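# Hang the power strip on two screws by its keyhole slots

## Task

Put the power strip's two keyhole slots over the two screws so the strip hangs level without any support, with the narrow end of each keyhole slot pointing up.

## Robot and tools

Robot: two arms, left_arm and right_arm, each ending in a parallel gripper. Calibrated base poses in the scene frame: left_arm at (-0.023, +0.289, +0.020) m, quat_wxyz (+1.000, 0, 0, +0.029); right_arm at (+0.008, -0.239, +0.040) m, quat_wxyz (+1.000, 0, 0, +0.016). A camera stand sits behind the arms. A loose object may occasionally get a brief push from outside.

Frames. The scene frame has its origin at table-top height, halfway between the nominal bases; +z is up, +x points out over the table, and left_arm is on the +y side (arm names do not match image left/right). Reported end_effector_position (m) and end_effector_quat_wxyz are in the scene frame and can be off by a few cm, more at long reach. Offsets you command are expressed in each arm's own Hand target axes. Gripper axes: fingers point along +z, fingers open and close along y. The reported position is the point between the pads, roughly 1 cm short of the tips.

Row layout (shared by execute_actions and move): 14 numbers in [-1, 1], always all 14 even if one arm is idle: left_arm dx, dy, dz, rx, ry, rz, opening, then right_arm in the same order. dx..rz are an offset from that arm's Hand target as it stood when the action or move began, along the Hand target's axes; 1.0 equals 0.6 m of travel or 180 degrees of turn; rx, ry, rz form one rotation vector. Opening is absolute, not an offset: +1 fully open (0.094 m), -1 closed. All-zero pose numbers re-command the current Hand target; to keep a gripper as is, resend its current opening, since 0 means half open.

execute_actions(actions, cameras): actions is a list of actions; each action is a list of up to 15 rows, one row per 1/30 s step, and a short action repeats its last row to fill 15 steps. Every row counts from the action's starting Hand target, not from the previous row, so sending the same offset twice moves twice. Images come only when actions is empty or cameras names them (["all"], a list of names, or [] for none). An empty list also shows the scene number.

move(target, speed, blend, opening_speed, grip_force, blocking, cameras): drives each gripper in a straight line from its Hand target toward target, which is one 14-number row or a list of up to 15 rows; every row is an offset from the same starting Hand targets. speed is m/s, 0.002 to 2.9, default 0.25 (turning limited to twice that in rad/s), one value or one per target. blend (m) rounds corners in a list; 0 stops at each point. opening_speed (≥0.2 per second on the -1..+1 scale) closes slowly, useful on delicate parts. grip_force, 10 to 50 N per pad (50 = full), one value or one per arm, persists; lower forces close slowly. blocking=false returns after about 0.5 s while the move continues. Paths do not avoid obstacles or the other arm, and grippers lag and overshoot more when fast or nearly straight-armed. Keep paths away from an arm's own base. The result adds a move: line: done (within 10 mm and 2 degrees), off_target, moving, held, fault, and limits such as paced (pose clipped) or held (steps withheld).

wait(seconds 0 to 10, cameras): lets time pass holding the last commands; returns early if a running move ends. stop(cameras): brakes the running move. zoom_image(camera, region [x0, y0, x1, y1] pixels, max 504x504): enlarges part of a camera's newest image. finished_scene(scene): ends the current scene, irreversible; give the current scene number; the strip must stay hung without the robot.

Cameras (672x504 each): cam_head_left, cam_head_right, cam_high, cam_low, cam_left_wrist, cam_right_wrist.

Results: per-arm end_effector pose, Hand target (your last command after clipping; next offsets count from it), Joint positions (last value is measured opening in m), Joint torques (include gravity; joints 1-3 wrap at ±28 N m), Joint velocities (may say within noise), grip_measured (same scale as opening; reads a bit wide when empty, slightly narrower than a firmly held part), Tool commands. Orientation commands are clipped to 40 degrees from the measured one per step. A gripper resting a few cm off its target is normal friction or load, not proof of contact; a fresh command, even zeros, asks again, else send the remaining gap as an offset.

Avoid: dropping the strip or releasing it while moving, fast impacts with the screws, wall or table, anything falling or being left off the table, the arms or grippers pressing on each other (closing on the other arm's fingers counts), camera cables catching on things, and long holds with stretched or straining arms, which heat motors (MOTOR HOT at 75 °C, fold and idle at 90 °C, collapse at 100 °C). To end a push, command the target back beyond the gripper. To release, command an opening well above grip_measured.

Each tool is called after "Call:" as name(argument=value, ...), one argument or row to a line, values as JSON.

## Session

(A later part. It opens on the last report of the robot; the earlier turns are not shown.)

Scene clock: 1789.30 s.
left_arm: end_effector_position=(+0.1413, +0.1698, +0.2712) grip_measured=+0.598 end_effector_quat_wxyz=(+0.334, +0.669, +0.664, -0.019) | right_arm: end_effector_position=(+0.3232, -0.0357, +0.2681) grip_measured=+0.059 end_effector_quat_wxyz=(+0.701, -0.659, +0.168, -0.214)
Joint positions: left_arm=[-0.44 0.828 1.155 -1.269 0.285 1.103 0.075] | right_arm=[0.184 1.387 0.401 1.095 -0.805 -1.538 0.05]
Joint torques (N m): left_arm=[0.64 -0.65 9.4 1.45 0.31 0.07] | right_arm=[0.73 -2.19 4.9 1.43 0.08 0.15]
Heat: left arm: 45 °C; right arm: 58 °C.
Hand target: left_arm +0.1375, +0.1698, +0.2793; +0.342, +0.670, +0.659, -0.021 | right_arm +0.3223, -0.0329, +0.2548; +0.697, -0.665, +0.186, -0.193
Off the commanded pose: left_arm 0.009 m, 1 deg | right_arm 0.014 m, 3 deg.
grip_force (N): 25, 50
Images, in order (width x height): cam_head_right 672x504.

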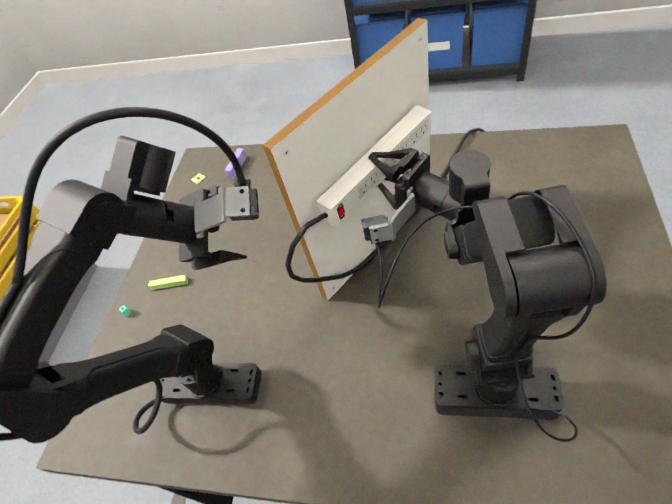

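Call:
zoom_image(
  camera="cam_head_right",
  region=[280, 180, 460, 320],
)

Call:
execute_actions(
  actions=[],
  cameras=["cam_head_left","cam_right_wrist"],
)

Call:
zoom_image(
  camera="cam_head_left",
  region=[290, 110, 470, 300],
)

Scaled by 2.800.

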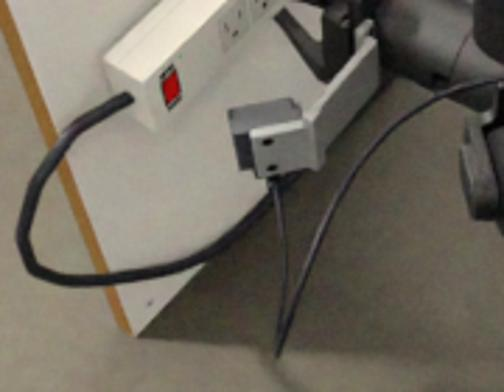

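Scene clock: 1806.83 s.
left_arm: end_effector_position=(+0.1413, +0.1698, +0.2712) grip_measured=+0.598 end_effector_quat_wxyz=(+0.334, +0.669, +0.664, -0.019) | right_arm: end_effector_position=(+0.3232, -0.0357, +0.2681) grip_measured=+0.059 end_effector_quat_wxyz=(+0.701, -0.659, +0.168, -0.214)
Joint positions: left_arm=[-0.44 0.828 1.155 -1.269 0.285 1.103 0.075] | right_arm=[0.184 1.387 0.401 1.095 -0.805 -1.538 0.05]
Joint velocities: within noise
Joint torques (N m): left_arm=[0.62 -0.65 9.39 1.44 0.31 0.07] | right_arm=[0.73 -2.22 4.93 1.44 0.06 0.13]
Heat: left arm: 45 °C; right arm: 57 °C.
Hand target: left_arm +0.1375, +0.1698, +0.2793; +0.342, +0.670, +0.659, -0.021 | right_arm +0.3223, -0.0329, +0.2548; +0.697, -0.665, +0.186, -0.193
Tool commands: left_gripper/opening=+0.6 right_gripper/opening=-0.1
Off the commanded pose: left_arm 0.009 m, 1 deg | right_arm 0.014 m, 3 deg.
grip_force (N): 25, 50
Images, in order (width x height): cam_head_left 672x504, cam_right_wrist 672x504.

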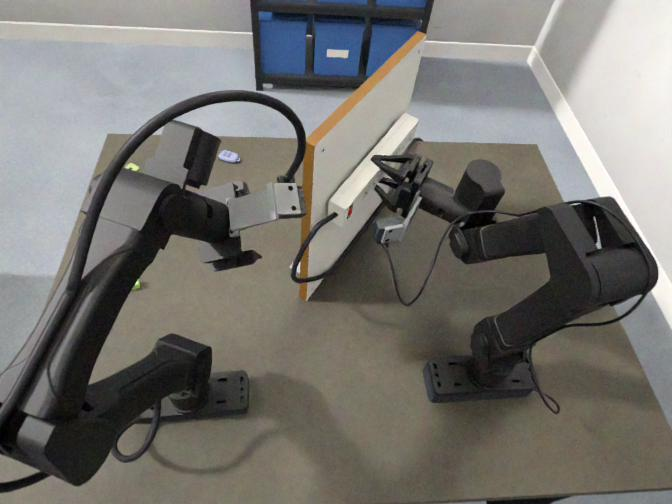

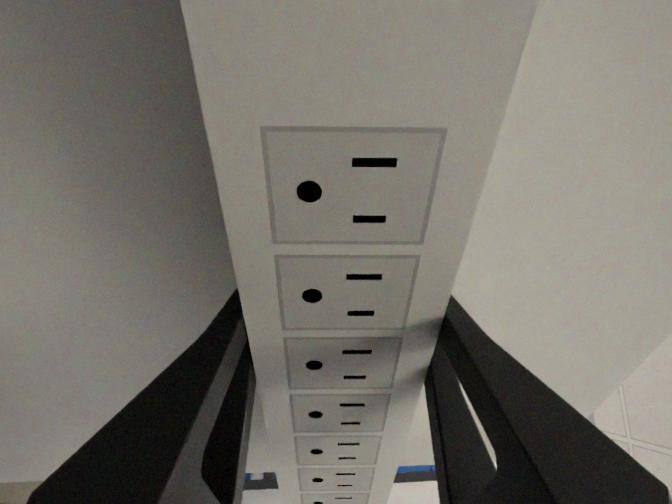

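Scaled by 2.653.

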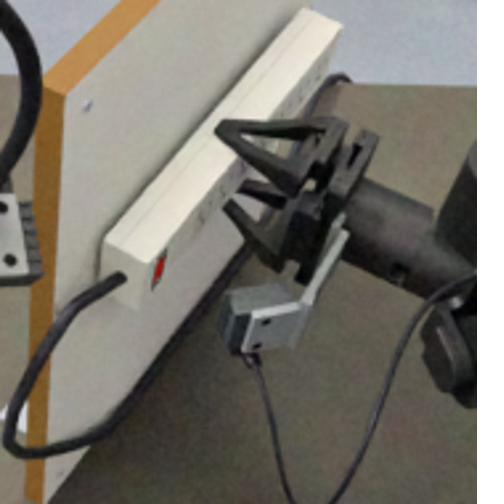

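Call:
execute_actions(
  actions=[
    [[0,0,0,0,0,0,0.6,0,0,-0.02,0,0,0,-0.1]],
  ],
  cameras=[],
)

Call:
execute_actions(
  actions=[
    [[0,0,0,0,0,0,0.6,0,0,-0.02,0,0,0,-0.1]],
  ],
  cameras=["cam_head_right"],
)

Scene clock: 1938.30 s.
left_arm: end_effector_position=(+0.1413, +0.1698, +0.2712) grip_measured=+0.598 end_effector_quat_wxyz=(+0.334, +0.669, +0.664, -0.019) | right_arm: end_effector_position=(+0.3203, -0.0433, +0.2456) grip_measured=+0.059 end_effector_quat_wxyz=(+0.687, -0.672, +0.194, -0.195)
Joint positions: left_arm=[-0.44 0.828 1.155 -1.269 0.285 1.103 0.075] | right_arm=[0.158 1.387 0.363 1.053 -0.823 -1.544 0.05]
Joint torques (N m): left_arm=[0.62 -0.65 9.39 1.45 0.31 0.07] | right_arm=[-0.34 -4.79 5.46 1.84 -0.24 0.23]
Heat: left arm: 46 °C; right arm: 54 °C.
Hand target: left_arm +0.1375, +0.1698, +0.2793; +0.342, +0.670, +0.659, -0.021 | right_arm +0.3162, -0.0432, +0.2542; +0.697, -0.665, +0.186, -0.193
Off the commanded pose: left_arm 0.009 m, 1 deg | right_arm 0.010 m, 2 deg.
grip_force (N): 25, 50
No camera images: "cameras" was empty.

Scene clock: 1939.00 s.
left_arm: end_effector_position=(+0.1413, +0.1698, +0.2712) grip_measured=+0.598 end_effector_quat_wxyz=(+0.334, +0.669, +0.664, -0.019) | right_arm: end_effector_position=(+0.3166, -0.0531, +0.2399) grip_measured=+0.059 end_effector_quat_wxyz=(+0.684, -0.675, +0.199, -0.191)
Joint positions: left_arm=[-0.44 0.828 1.155 -1.269 0.285 1.103 0.075] | right_arm=[0.117 1.374 0.339 1.049 -0.864 -1.545 0.05]
Joint torques (N m): left_arm=[0.62 -0.65 9.39 1.45 0.32 0.07] | right_arm=[-0.28 -6.35 5.16 1.83 -0.29 0.27]
Heat: left arm: 46 °C; right arm: 54 °C.
Hand target: left_arm +0.1375, +0.1698, +0.2793; +0.342, +0.670, +0.659, -0.021 | right_arm +0.3099, -0.0534, +0.2537; +0.697, -0.665, +0.186, -0.193
Off the commanded pose: left_arm 0.009 m, 1 deg | right_arm 0.015 m, 2 deg.
grip_force (N): 25, 50
Images, in order (width x height): cam_head_right 672x504.

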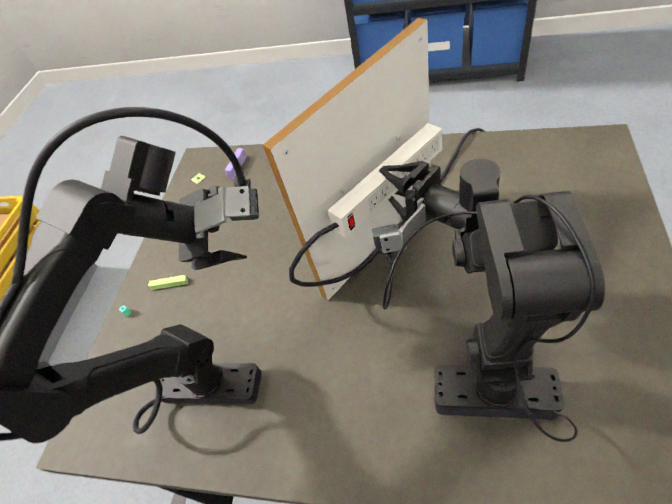

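Call:
zoom_image(
  camera="cam_head_right",
  region=[310, 160, 380, 230],
)

Call:
zoom_image(
  camera="cam_head_right",
  region=[390, 90, 460, 160],
)

Scaled by 7.200.

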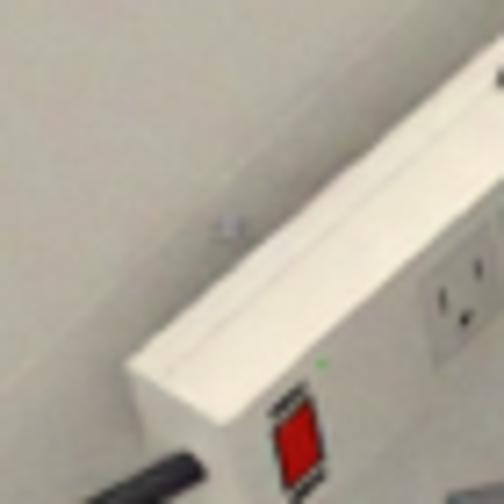

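Scaled by 7.200.

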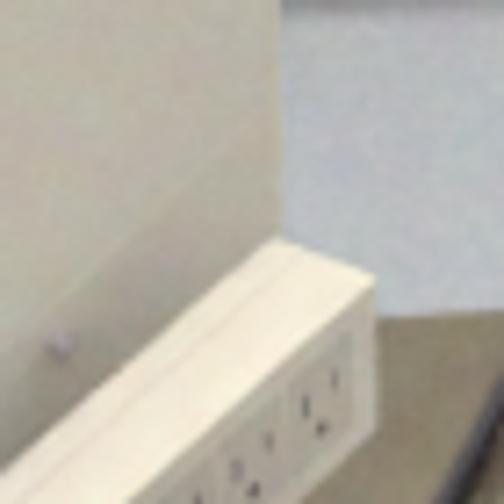

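Call:
move(
  target=[
    [0,0,0,0,0,0,0.6,0,-0.05,-0.05,0,0,0,-0.1],
    [0,0,0,0,0,0,0.6,0,-0.44,-0.05,0.15,0,0,-0.1],
  ],
  blend=0.03,
  speed=0.15,
  cameras=["cam_high","cam_head_right"],
)

Scene clock: 1977.20 s.
left_arm: end_effector_position=(+0.1413, +0.1698, +0.2712) grip_measured=+0.598 end_effector_quat_wxyz=(+0.334, +0.669, +0.664, -0.019) | right_arm: end_effector_position=(+0.2951, -0.0896, +0.4866) grip_measured=+0.059 end_effector_quat_wxyz=(+0.814, -0.511, +0.148, -0.233)
Joint positions: left_arm=[-0.44 0.828 1.155 -1.269 0.285 1.103 0.075] | right_arm=[0.021 1.082 0.73 1.048 -0.828 -1.016 0.05]
Joint torques (N m): left_arm=[0.62 -0.65 9.39 1.45 0.31 0.07] | right_arm=[0.99 -2.18 10.78 1.37 0.71 0.54]
Heat: left arm: 46 °C; right arm: 55 °C.
Hand target: left_arm +0.1375, +0.1698, +0.2793; +0.342, +0.670, +0.659, -0.021 | right_arm +0.2885, -0.0898, +0.5162; +0.833, -0.484, +0.135, -0.231
Off the commanded pose: left_arm 0.009 m, 1 deg | right_arm 0.030 m, 4 deg.
grip_force (N): 25, 50
move: off_target (right_arm); blend cut to 0.0215 m at target 1
Images, in order (width x height): cam_head_right 672x504, cam_high 672x504.

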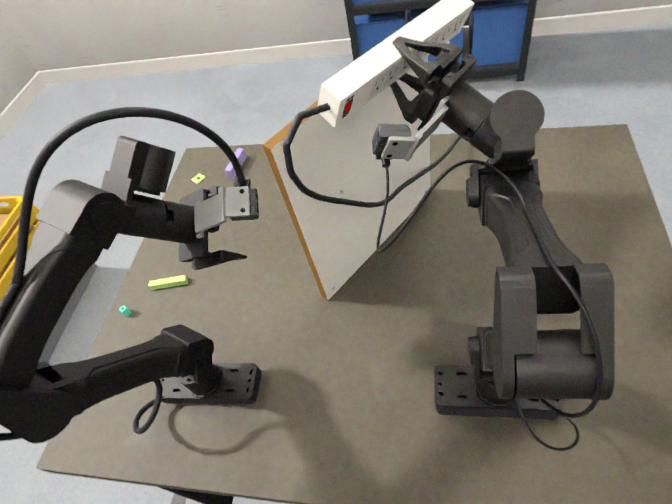

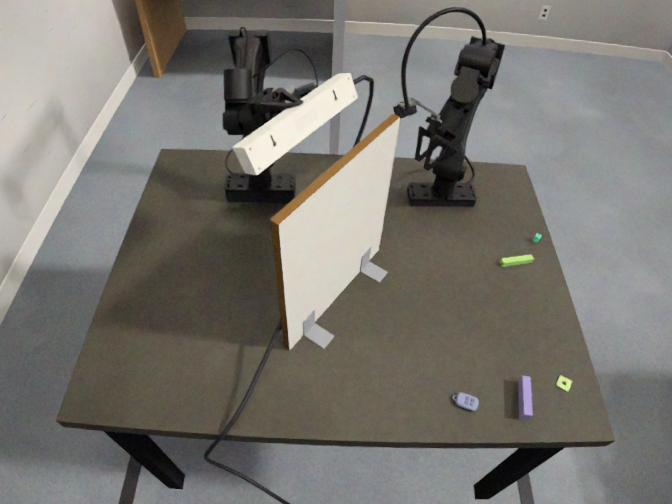

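Call:
zoom_image(
  camera="cam_high",
  region=[225, 65, 365, 180],
)

Call:
zoom_image(
  camera="cam_high",
  region=[230, 115, 290, 175],
)

Call:
zoom_image(
  camera="cam_high",
  region=[305, 65, 365, 125],
)

Scaled by 3.600.

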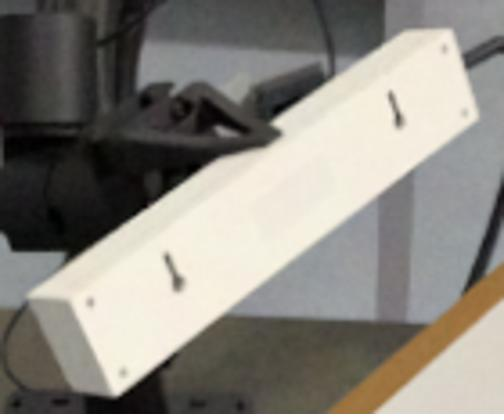

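Scaled by 8.400.

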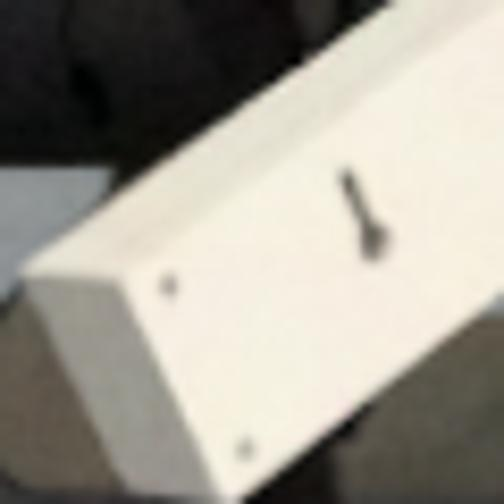

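Scaled by 8.400.

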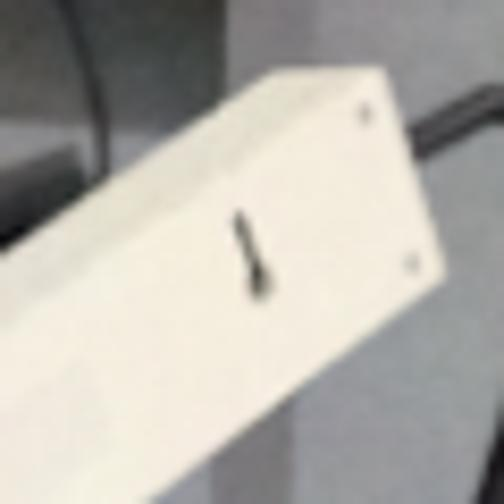

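Call:
move(
  target=[0,0,0,0,0,0,0.6,-0.0073,0.3758,-0.1088,-0.15,0,0,-0.1],
  speed=0.15,
  cameras=["cam_head_right"],
)

Call:
zoom_image(
  camera="cam_head_right",
  region=[300, 160, 370, 230],
)

Call:
zoom_image(
  camera="cam_head_right",
  region=[390, 80, 460, 150],
)

Scene clock: 2027.70 s.
left_arm: end_effector_position=(+0.1413, +0.1698, +0.2712) grip_measured=+0.598 end_effector_quat_wxyz=(+0.334, +0.669, +0.664, -0.019) | right_arm: end_effector_position=(+0.3161, -0.0441, +0.2823) grip_measured=+0.059 end_effector_quat_wxyz=(+0.687, -0.672, +0.191, -0.199)
Joint positions: left_arm=[-0.44 0.828 1.155 -1.269 0.285 1.103 0.075] | right_arm=[0.159 1.225 0.438 0.823 -0.82 -1.55 0.05]
Joint torques (N m): left_arm=[0.64 -0.65 9.4 1.45 0.32 0.07] | right_arm=[0.84 -2.91 6.37 1.91 -0.08 0.25]
Heat: left arm: 46 °C; right arm: 67 °C.
Hand target: left_arm +0.1375, +0.1698, +0.2793; +0.342, +0.670, +0.659, -0.021 | right_arm +0.3128, -0.0404, +0.2878; +0.697, -0.665, +0.186, -0.193
Off the commanded pose: left_arm 0.009 m, 1 deg | right_arm 0.008 m, 2 deg.
grip_force (N): 25, 50
move: done
Images, in order (width x height): cam_head_right 672x504.

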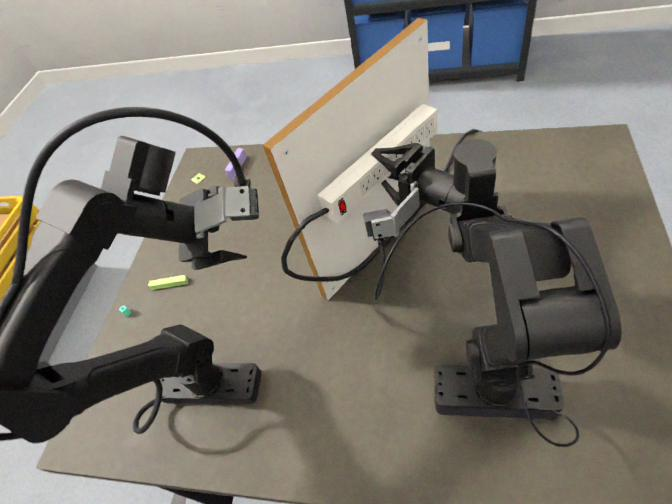

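Scaled by 7.200.

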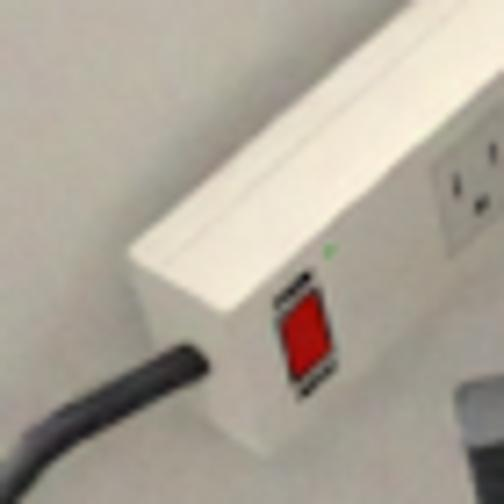

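Scaled by 7.200.

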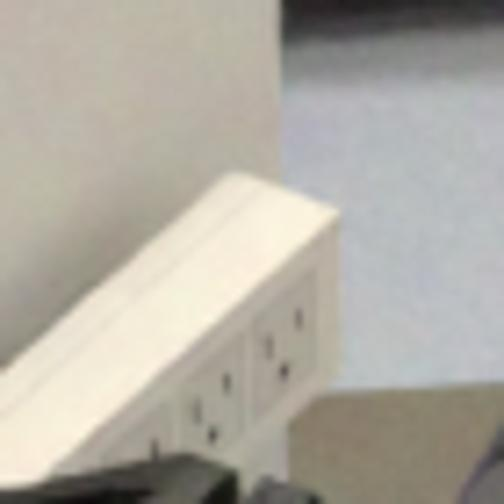

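Call:
execute_actions(
  actions=[
    [[0,0,0,0,0,0,0.6,-0.002,0.012,0,-0.004,0,-0.0146,-0.1]],
  ],
  cameras=["cam_head_right"],
)

Call:
zoom_image(
  camera="cam_head_right",
  region=[300, 160, 370, 230],
)

Call:
zoom_image(
  camera="cam_head_right",
  region=[390, 80, 460, 150],
)

Scene clock: 2037.43 s.
left_arm: end_effector_position=(+0.1413, +0.1698, +0.2712) grip_measured=+0.598 end_effector_quat_wxyz=(+0.334, +0.669, +0.664, -0.019) | right_arm: end_effector_position=(+0.3145, -0.0430, +0.2788) grip_measured=+0.059 end_effector_quat_wxyz=(+0.680, -0.678, +0.174, -0.215)
Joint positions: left_arm=[-0.44 0.828 1.155 -1.269 0.285 1.103 0.075] | right_arm=[0.165 1.225 0.429 0.823 -0.816 -1.606 0.05]
Joint torques (N m): left_arm=[0.64 -0.65 9.4 1.45 0.31 0.07] | right_arm=[0.81 -2.3 6.04 1.93 -0.08 0.2]
Heat: left arm: 46 °C; right arm: 63 °C.
Hand target: left_arm +0.1375, +0.1698, +0.2793; +0.342, +0.670, +0.659, -0.021 | right_arm +0.3119, -0.0394, +0.2806; +0.688, -0.674, +0.172, -0.208
Off the commanded pose: left_arm 0.009 m, 1 deg | right_arm 0.005 m, 1 deg.
grip_force (N): 25, 50
Images, in order (width x height): cam_head_right 672x504.

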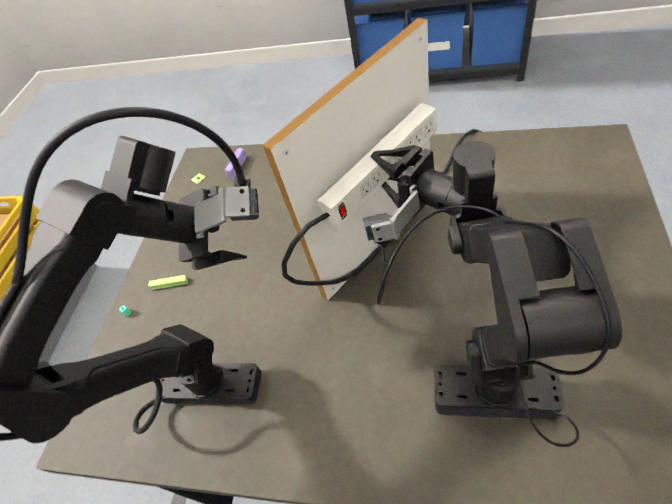

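Scaled by 7.200.

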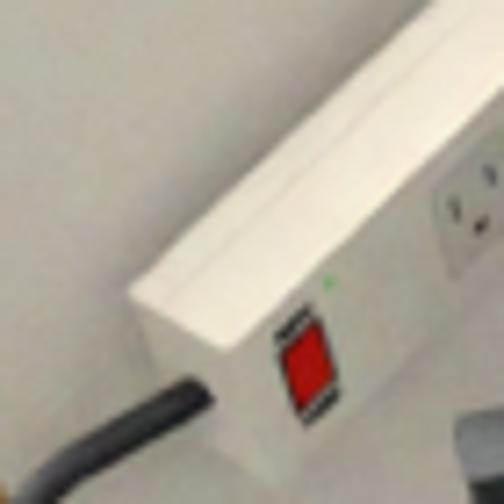

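Scaled by 7.200.

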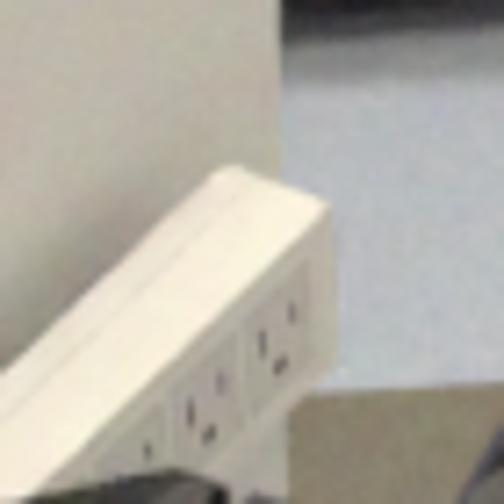

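Call:
execute_actions(
  actions=[
    [[0,0,0,0,0,0,0.6,0.006,0.0085,0.003,0,0,0.001,-0.1],[0,0,0,0,0,0,0.6,0.006,0.016,0.006,0,0,0.001,-0.1]],
  ],
  cameras=["cam_head_right"],
)

Call:
zoom_image(
  camera="cam_head_right",
  region=[300, 160, 370, 230],
)

Call:
zoom_image(
  camera="cam_head_right",
  region=[390, 80, 460, 150],
)

Scene clock: 2045.37 s.
left_arm: end_effector_position=(+0.1413, +0.1698, +0.2712) grip_measured=+0.598 end_effector_quat_wxyz=(+0.334, +0.669, +0.664, -0.019) | right_arm: end_effector_position=(+0.3207, -0.0420, +0.2653) grip_measured=+0.059 end_effector_quat_wxyz=(+0.677, -0.681, +0.180, -0.211)
Joint positions: left_arm=[-0.44 0.828 1.155 -1.269 0.285 1.103 0.075] | right_arm=[0.165 1.29 0.42 0.879 -0.814 -1.607 0.05]
Joint torques (N m): left_arm=[0.62 -0.65 9.39 1.45 0.32 0.07] | right_arm=[0.81 -2.99 5.96 2.01 -0.11 0.25]
Heat: left arm: 46 °C; right arm: 60 °C.
Hand target: left_arm +0.1375, +0.1698, +0.2793; +0.342, +0.670, +0.659, -0.021 | right_arm +0.3174, -0.0382, +0.2714; +0.688, -0.673, +0.173, -0.207
Off the commanded pose: left_arm 0.009 m, 1 deg | right_arm 0.008 m, 2 deg.
grip_force (N): 25, 50
Images, in order (width x height): cam_head_right 672x504.

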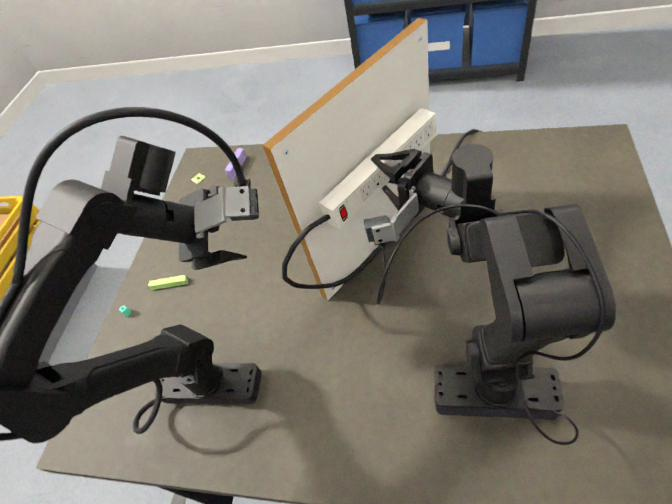

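Scaled by 7.200.

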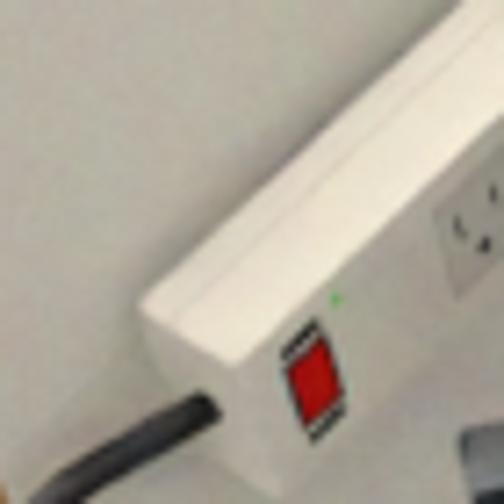

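Scaled by 7.200.

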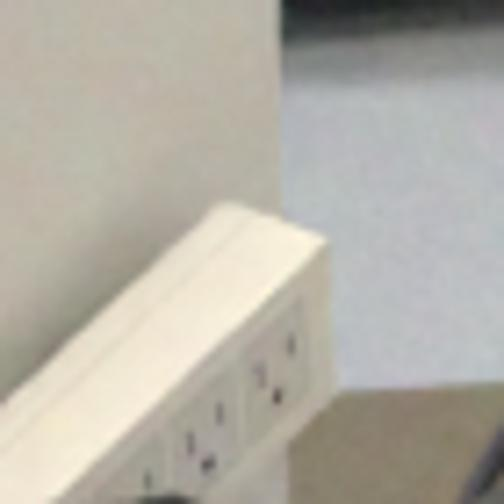

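Call:
execute_actions(
  actions=[
    [[0,0,0,0,0,0,0.6,-0.004,0,0.013,0,0,-0.003,-0.1]],
  ],
  cameras=["cam_head_right"],
)

Call:
zoom_image(
  camera="cam_head_right",
  region=[300, 160, 370, 230],
)

Call:
zoom_image(
  camera="cam_head_right",
  region=[390, 80, 460, 150],
)

Scene clock: 2054.90 s.
left_arm: end_effector_position=(+0.1413, +0.1698, +0.2712) grip_measured=+0.598 end_effector_quat_wxyz=(+0.334, +0.669, +0.664, -0.019) | right_arm: end_effector_position=(+0.3191, -0.0330, +0.2614) grip_measured=+0.059 end_effector_quat_wxyz=(+0.676, -0.684, +0.178, -0.206)
Joint positions: left_arm=[-0.44 0.828 1.155 -1.269 0.285 1.103 0.075] | right_arm=[0.2 1.305 0.42 0.885 -0.788 -1.612 0.05]
Joint torques (N m): left_arm=[0.62 -0.65 9.4 1.45 0.32 0.07] | right_arm=[0.57 -2.91 6.76 2.04 -0.05 0.22]
Heat: left arm: 46 °C; right arm: 58 °C.
Hand target: left_arm +0.1375, +0.1698, +0.2793; +0.342, +0.670, +0.659, -0.021 | right_arm +0.3194, -0.0303, +0.2716; +0.688, -0.674, +0.170, -0.210
Off the commanded pose: left_arm 0.009 m, 1 deg | right_arm 0.010 m, 2 deg.
grip_force (N): 25, 50
Images, in order (width x height): cam_head_right 672x504.

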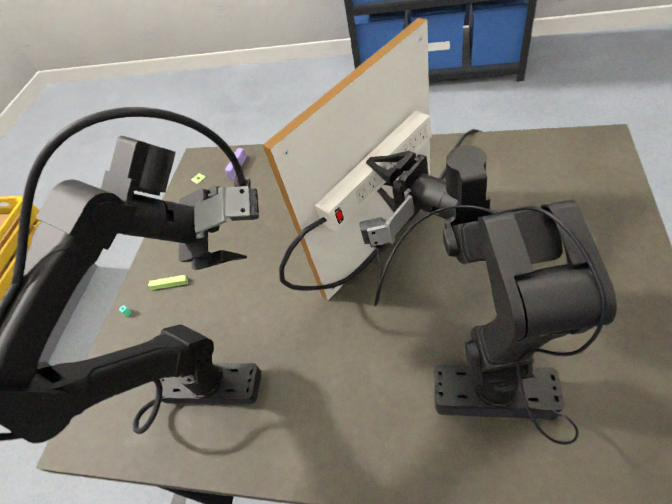

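Scaled by 7.200.

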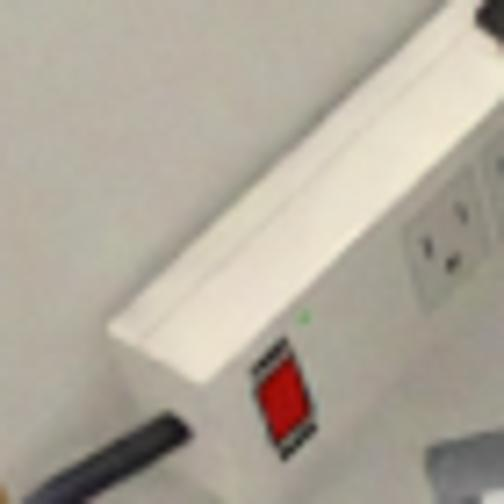

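Scaled by 7.200.

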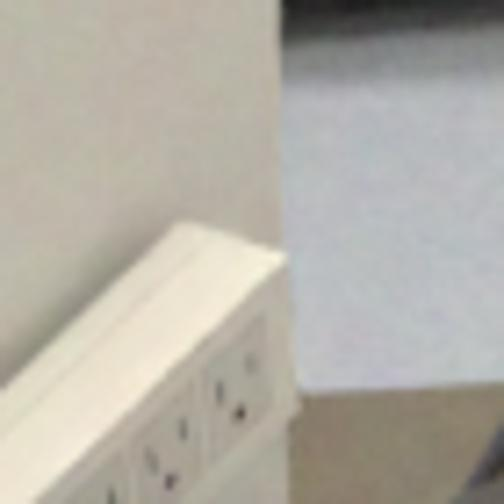

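Call:
execute_actions(
  actions=[
    [[0,0,0,0,0,0,0.6,0.007,0,0.003,0,0,0,-0.1]],
  ],
  cameras=["cam_head_right"],
)

Call:
zoom_image(
  camera="cam_head_right",
  region=[300, 160, 370, 230],
)

Call:
zoom_image(
  camera="cam_head_right",
  region=[390, 80, 460, 150],
)

Scene clock: 2060.77 s.
left_arm: end_effector_position=(+0.1413, +0.1698, +0.2712) grip_measured=+0.598 end_effector_quat_wxyz=(+0.334, +0.669, +0.664, -0.019) | right_arm: end_effector_position=(+0.3197, -0.0323, +0.2599) grip_measured=+0.059 end_effector_quat_wxyz=(+0.677, -0.684, +0.176, -0.205)
Joint positions: left_arm=[-0.44 0.828 1.155 -1.269 0.285 1.103 0.075] | right_arm=[0.2 1.319 0.42 0.901 -0.794 -1.612 0.05]
Joint torques (N m): left_arm=[0.62 -0.65 9.39 1.45 0.31 0.07] | right_arm=[-0.01 -2.65 7.88 1.92 -0.04 0.2]
Heat: left arm: 46 °C; right arm: 58 °C.
Hand target: left_arm +0.1375, +0.1698, +0.2793; +0.342, +0.670, +0.659, -0.021 | right_arm +0.3238, -0.0309, +0.2719; +0.688, -0.674, +0.170, -0.210
Off the commanded pose: left_arm 0.009 m, 1 deg | right_arm 0.013 m, 2 deg.
grip_force (N): 25, 50
Images, in order (width x height): cam_head_right 672x504.

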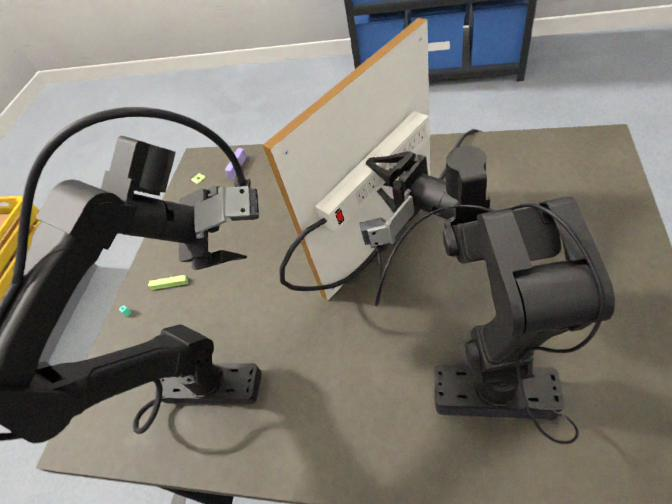

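Scaled by 7.200.

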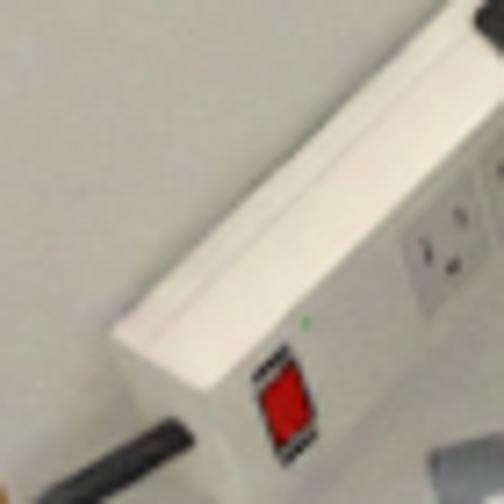

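Scaled by 7.200.

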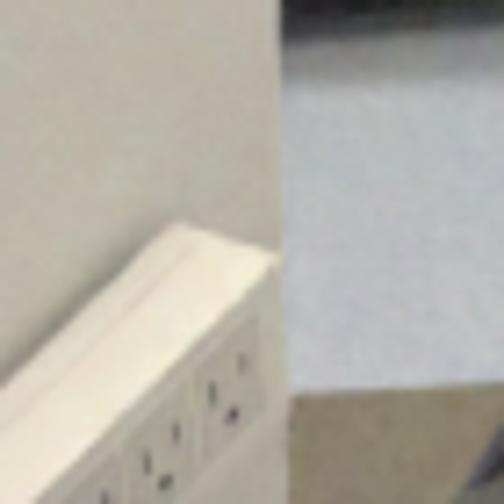

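Call:
execute_actions(
  actions=[
    [[0,0,0,0,0,0,0.6,0.004,-0.006,-0.002,0,0,0.002,-0.1],[0,0,0,0,0,0,0.6,0.012,-0.014,-0.003,0,0,0.002,-0.1],[0,0,0,0,0,0,0.6,0.018,-0.020,-0.003,0,0,0.002,-0.1],[0,0,0,0,0,0,0.6,0.018,-0.020,-0.003,0,0,0.002,-0.1],[0,0,0,0,0,0,0.6,0.014,-0.014,-0.002,0,0,0.002,-0.1],[0,0,0,0,0,0,0.6,0.010,-0.006,0,0,0,0.002,-0.1],[0,0,0,0,0,0,0.6,0.006,0.001,0,0,0,0.002,-0.1],[0,0,0,0,0,0,0.6,0.004,0.001,0,0,0,0.002,-0.1]],
  ],
  cameras=["cam_head_right"],
)

Call:
zoom_image(
  camera="cam_head_right",
  region=[300, 160, 370, 230],
)

Call:
zoom_image(
  camera="cam_head_right",
  region=[390, 80, 460, 150],
)

Scene clock: 2066.73 s.
left_arm: end_effector_position=(+0.1413, +0.1698, +0.2712) grip_measured=+0.598 end_effector_quat_wxyz=(+0.334, +0.669, +0.664, -0.019) | right_arm: end_effector_position=(+0.3254, -0.0370, +0.2570) grip_measured=+0.059 end_effector_quat_wxyz=(+0.673, -0.686, +0.185, -0.204)
Joint positions: left_arm=[-0.44 0.828 1.155 -1.269 0.285 1.103 0.075] | right_arm=[0.181 1.332 0.431 0.887 -0.801 -1.612 0.05]
Joint torques (N m): left_arm=[0.64 -0.65 9.39 1.45 0.31 0.07] | right_arm=[0.91 -3.03 7.38 2.11 -0.08 0.27]
Heat: left arm: 46 °C; right arm: 58 °C.
Hand target: left_arm +0.1375, +0.1698, +0.2793; +0.342, +0.670, +0.659, -0.021 | right_arm +0.3260, -0.0322, +0.2714; +0.688, -0.674, +0.172, -0.208
Off the commanded pose: left_arm 0.009 m, 1 deg | right_arm 0.015 m, 3 deg.
grip_force (N): 25, 50
Images, in order (width x height): cam_head_right 672x504.

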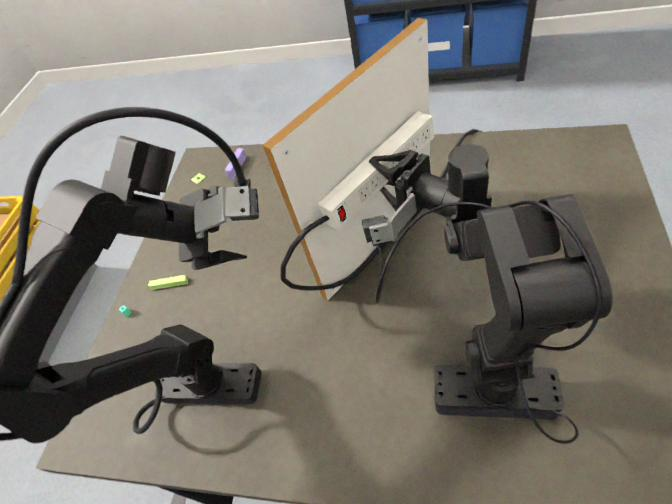

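Scaled by 7.200.

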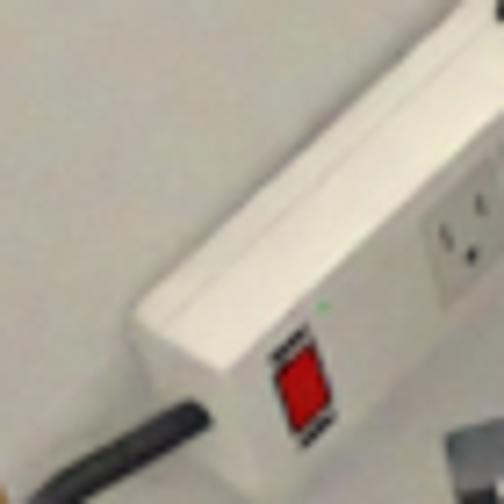

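Scaled by 7.200.

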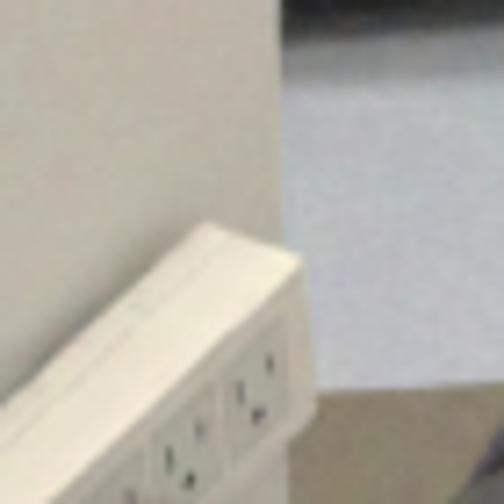

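Call:
execute_actions(
  actions=[
    [[0,0,0,0,0,0,0.6,-0.004,-0.010,-0.002,0,0,0,-0.1],[0,0,0,0,0,0,0.6,-0.010,-0.018,-0.003,0,0,0,-0.1],[0,0,0,0,0,0,0.6,-0.015,-0.026,-0.003,0,0,0,-0.1],[0,0,0,0,0,0,0.6,-0.015,-0.030,-0.003,0,0,0,-0.1],[0,0,0,0,0,0,0.6,-0.012,-0.026,-0.002,0,0,0,-0.1],[0,0,0,0,0,0,0.6,-0.009,-0.018,0,0,0,0,-0.1],[0,0,0,0,0,0,0.6,-0.006,-0.011,0,0,0,0,-0.1],[0,0,0,0,0,0,0.6,-0.004,-0.009,0,0,0,0,-0.1]],
  ],
  cameras=["cam_head_right"],
)

Call:
zoom_image(
  camera="cam_head_right",
  region=[300, 160, 370, 230],
)

Call:
zoom_image(
  camera="cam_head_right",
  region=[390, 80, 460, 150],
)

Scene clock: 2077.10 s.
left_arm: end_effector_position=(+0.1413, +0.1698, +0.2712) grip_measured=+0.598 end_effector_quat_wxyz=(+0.334, +0.669, +0.664, -0.019) | right_arm: end_effector_position=(+0.3237, -0.0364, +0.2605) grip_measured=+0.059 end_effector_quat_wxyz=(+0.671, -0.686, +0.190, -0.208)
Joint positions: left_arm=[-0.44 0.828 1.155 -1.269 0.285 1.103 0.075] | right_arm=[0.192 1.303 0.431 0.855 -0.777 -1.612 0.05]
Joint torques (N m): left_arm=[0.62 -0.65 9.4 1.45 0.31 0.07] | right_arm=[0.65 -2.78 7.98 2.07 -0.25 0.26]
Heat: left arm: 46 °C; right arm: 57 °C.
Hand target: left_arm +0.1375, +0.1698, +0.2793; +0.342, +0.670, +0.659, -0.021 | right_arm +0.3236, -0.0309, +0.2766; +0.688, -0.674, +0.172, -0.208
Off the commanded pose: left_arm 0.009 m, 1 deg | right_arm 0.017 m, 3 deg.
grip_force (N): 25, 50
Images, in order (width x height): cam_head_right 672x504.

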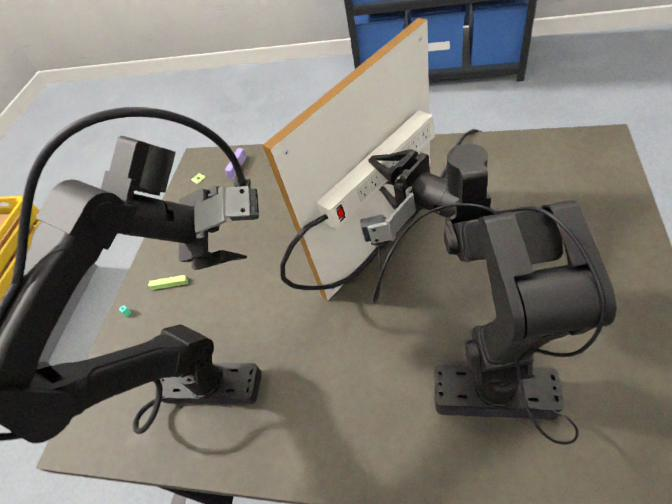

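Scaled by 7.200.

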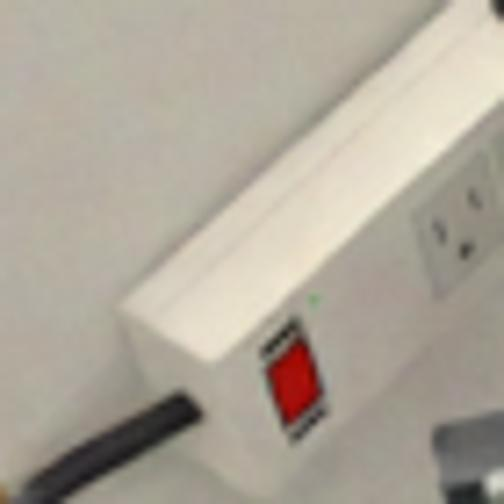

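Scaled by 7.200.

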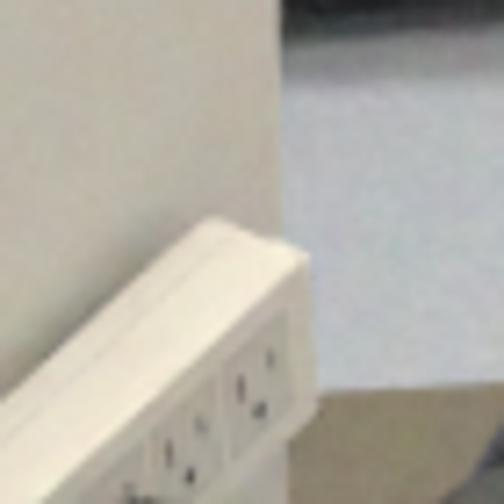

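Call:
execute_actions(
  actions=[
    [[0,0,0,0,0,0,0.6,-0.001,0.002,0.010,0,-0.004,0,-0.1]],
  ],
  cameras=["cam_head_right"],
)

Call:
zoom_image(
  camera="cam_head_right",
  region=[300, 160, 370, 230],
)

Call:
zoom_image(
  camera="cam_head_right",
  region=[390, 80, 460, 150],
)

Scene clock: 2084.90 s.
left_arm: end_effector_position=(+0.1413, +0.1698, +0.2712) grip_measured=+0.598 end_effector_quat_wxyz=(+0.334, +0.669, +0.664, -0.019) | right_arm: end_effector_position=(+0.3249, -0.0351, +0.2597) grip_measured=+0.059 end_effector_quat_wxyz=(+0.674, -0.684, +0.185, -0.208)
Joint positions: left_arm=[-0.44 0.828 1.155 -1.269 0.285 1.103 0.075] | right_arm=[0.192 1.326 0.431 0.889 -0.785 -1.61 0.05]
Joint torques (N m): left_arm=[0.62 -0.66 9.4 1.45 0.31 0.07] | right_arm=[1.66 -2.48 9.06 1.89 -0.15 0.25]
Heat: left arm: 46 °C; right arm: 57 °C.
Hand target: left_arm +0.1375, +0.1698, +0.2793; +0.342, +0.670, +0.659, -0.021 | right_arm +0.3263, -0.0255, +0.2756; +0.689, -0.675, +0.167, -0.204
Off the commanded pose: left_arm 0.009 m, 1 deg | right_arm 0.019 m, 3 deg.
grip_force (N): 25, 50
Images, in order (width x height): cam_head_right 672x504.

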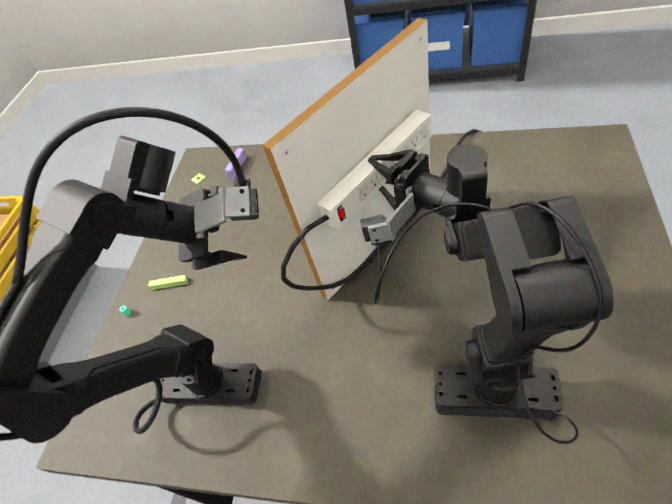

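Scaled by 7.200.

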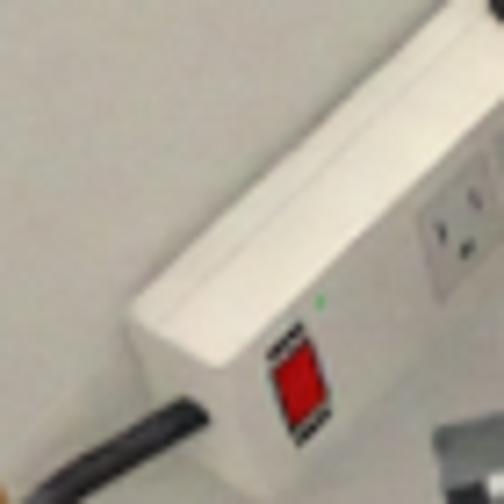

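Scaled by 7.200.

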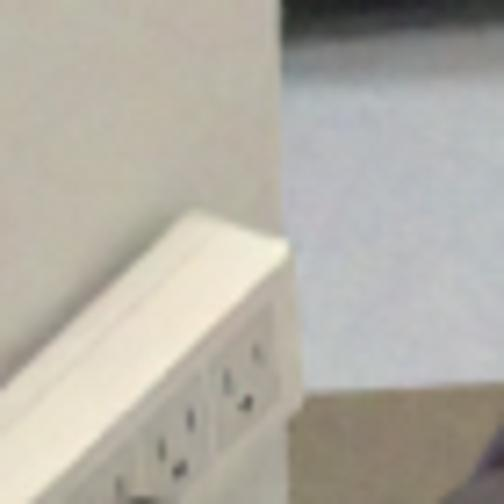

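Call:
zoom_image(
  camera="cam_head_right",
  region=[300, 100, 450, 250],
)

Call:
zoom_image(
  camera="cam_head_right",
  region=[350, 120, 420, 190],
)

Scaled by 3.360.

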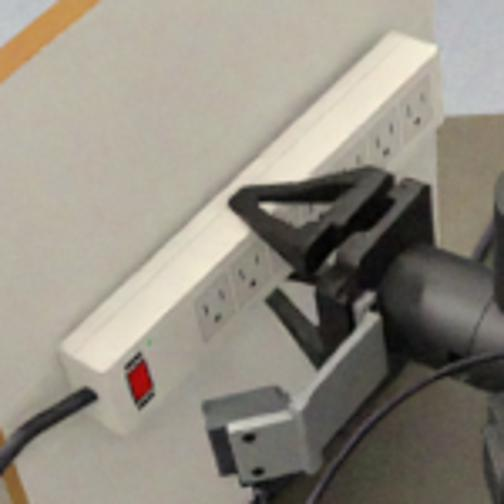

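Scaled by 7.200.

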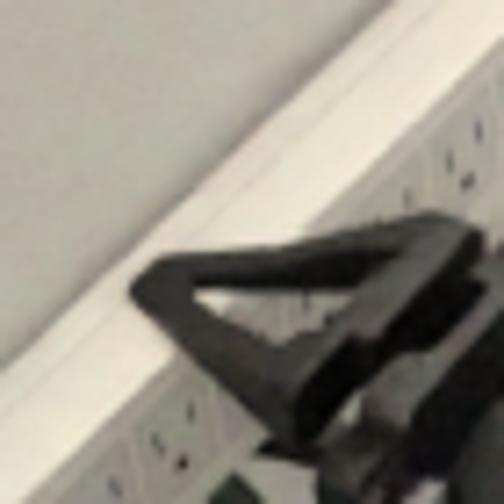

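Call:
execute_actions(
  actions=[
    [[0,0,0,0,0,0,0.6,0,0,-0.012,0,0,0,-0.1]],
    [[0,0,0,0,0,0,0.6,-0.004,0.02,0,0,0,0.002,-0.1],[0,0,0,0,0,0,0.6,-0.006,0.04,0,0,0,0.004,-0.1],[0,0,0,0,0,0,0.6,-0.008,0.055,0,0,0,0.005,-0.1]],
  ],
  cameras=["cam_head_right"],
)

Call:
zoom_image(
  camera="cam_head_right",
  region=[300, 160, 370, 230],
)

Call:
zoom_image(
  camera="cam_head_right",
  region=[380, 90, 450, 160],
)

Scene clock: 2108.63 s.
left_arm: end_effector_position=(+0.1413, +0.1698, +0.2712) grip_measured=+0.598 end_effector_quat_wxyz=(+0.334, +0.669, +0.664, -0.019) | right_arm: end_effector_position=(+0.3253, -0.0352, +0.2570) grip_measured=+0.059 end_effector_quat_wxyz=(+0.696, -0.663, +0.166, -0.223)
Joint positions: left_arm=[-0.44 0.828 1.155 -1.269 0.285 1.103 0.075] | right_arm=[0.188 1.43 0.386 1.139 -0.794 -1.567 0.05]
Joint torques (N m): left_arm=[0.62 -0.65 9.39 1.45 0.31 0.07] | right_arm=[1.28 -2.35 4.53 1.4 -0.09 0.02]
Heat: left arm: 46 °C; right arm: 57 °C.
Hand target: left_arm +0.1375, +0.1698, +0.2793; +0.342, +0.670, +0.659, -0.021 | right_arm +0.3204, -0.0291, +0.2423; +0.691, -0.673, +0.173, -0.199
Off the commanded pose: left_arm 0.009 m, 1 deg | right_arm 0.017 m, 3 deg.
grip_force (N): 25, 50
Images, in order (width x height): cam_head_right 672x504.

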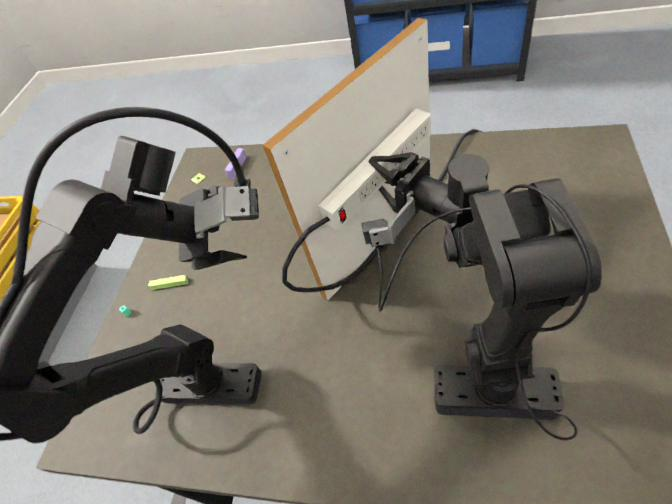

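Scaled by 7.200.

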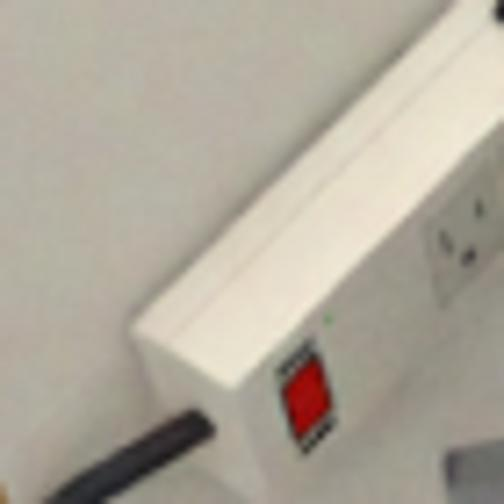

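Scaled by 7.200.

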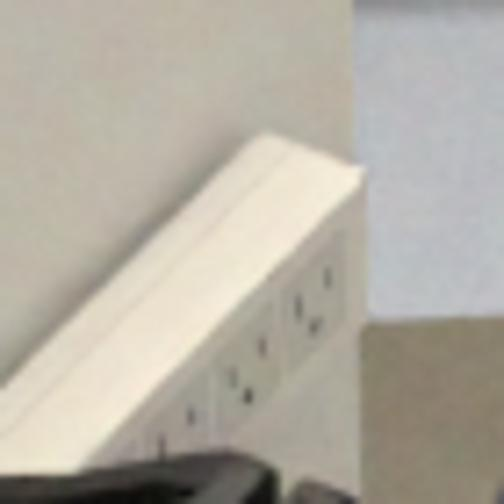

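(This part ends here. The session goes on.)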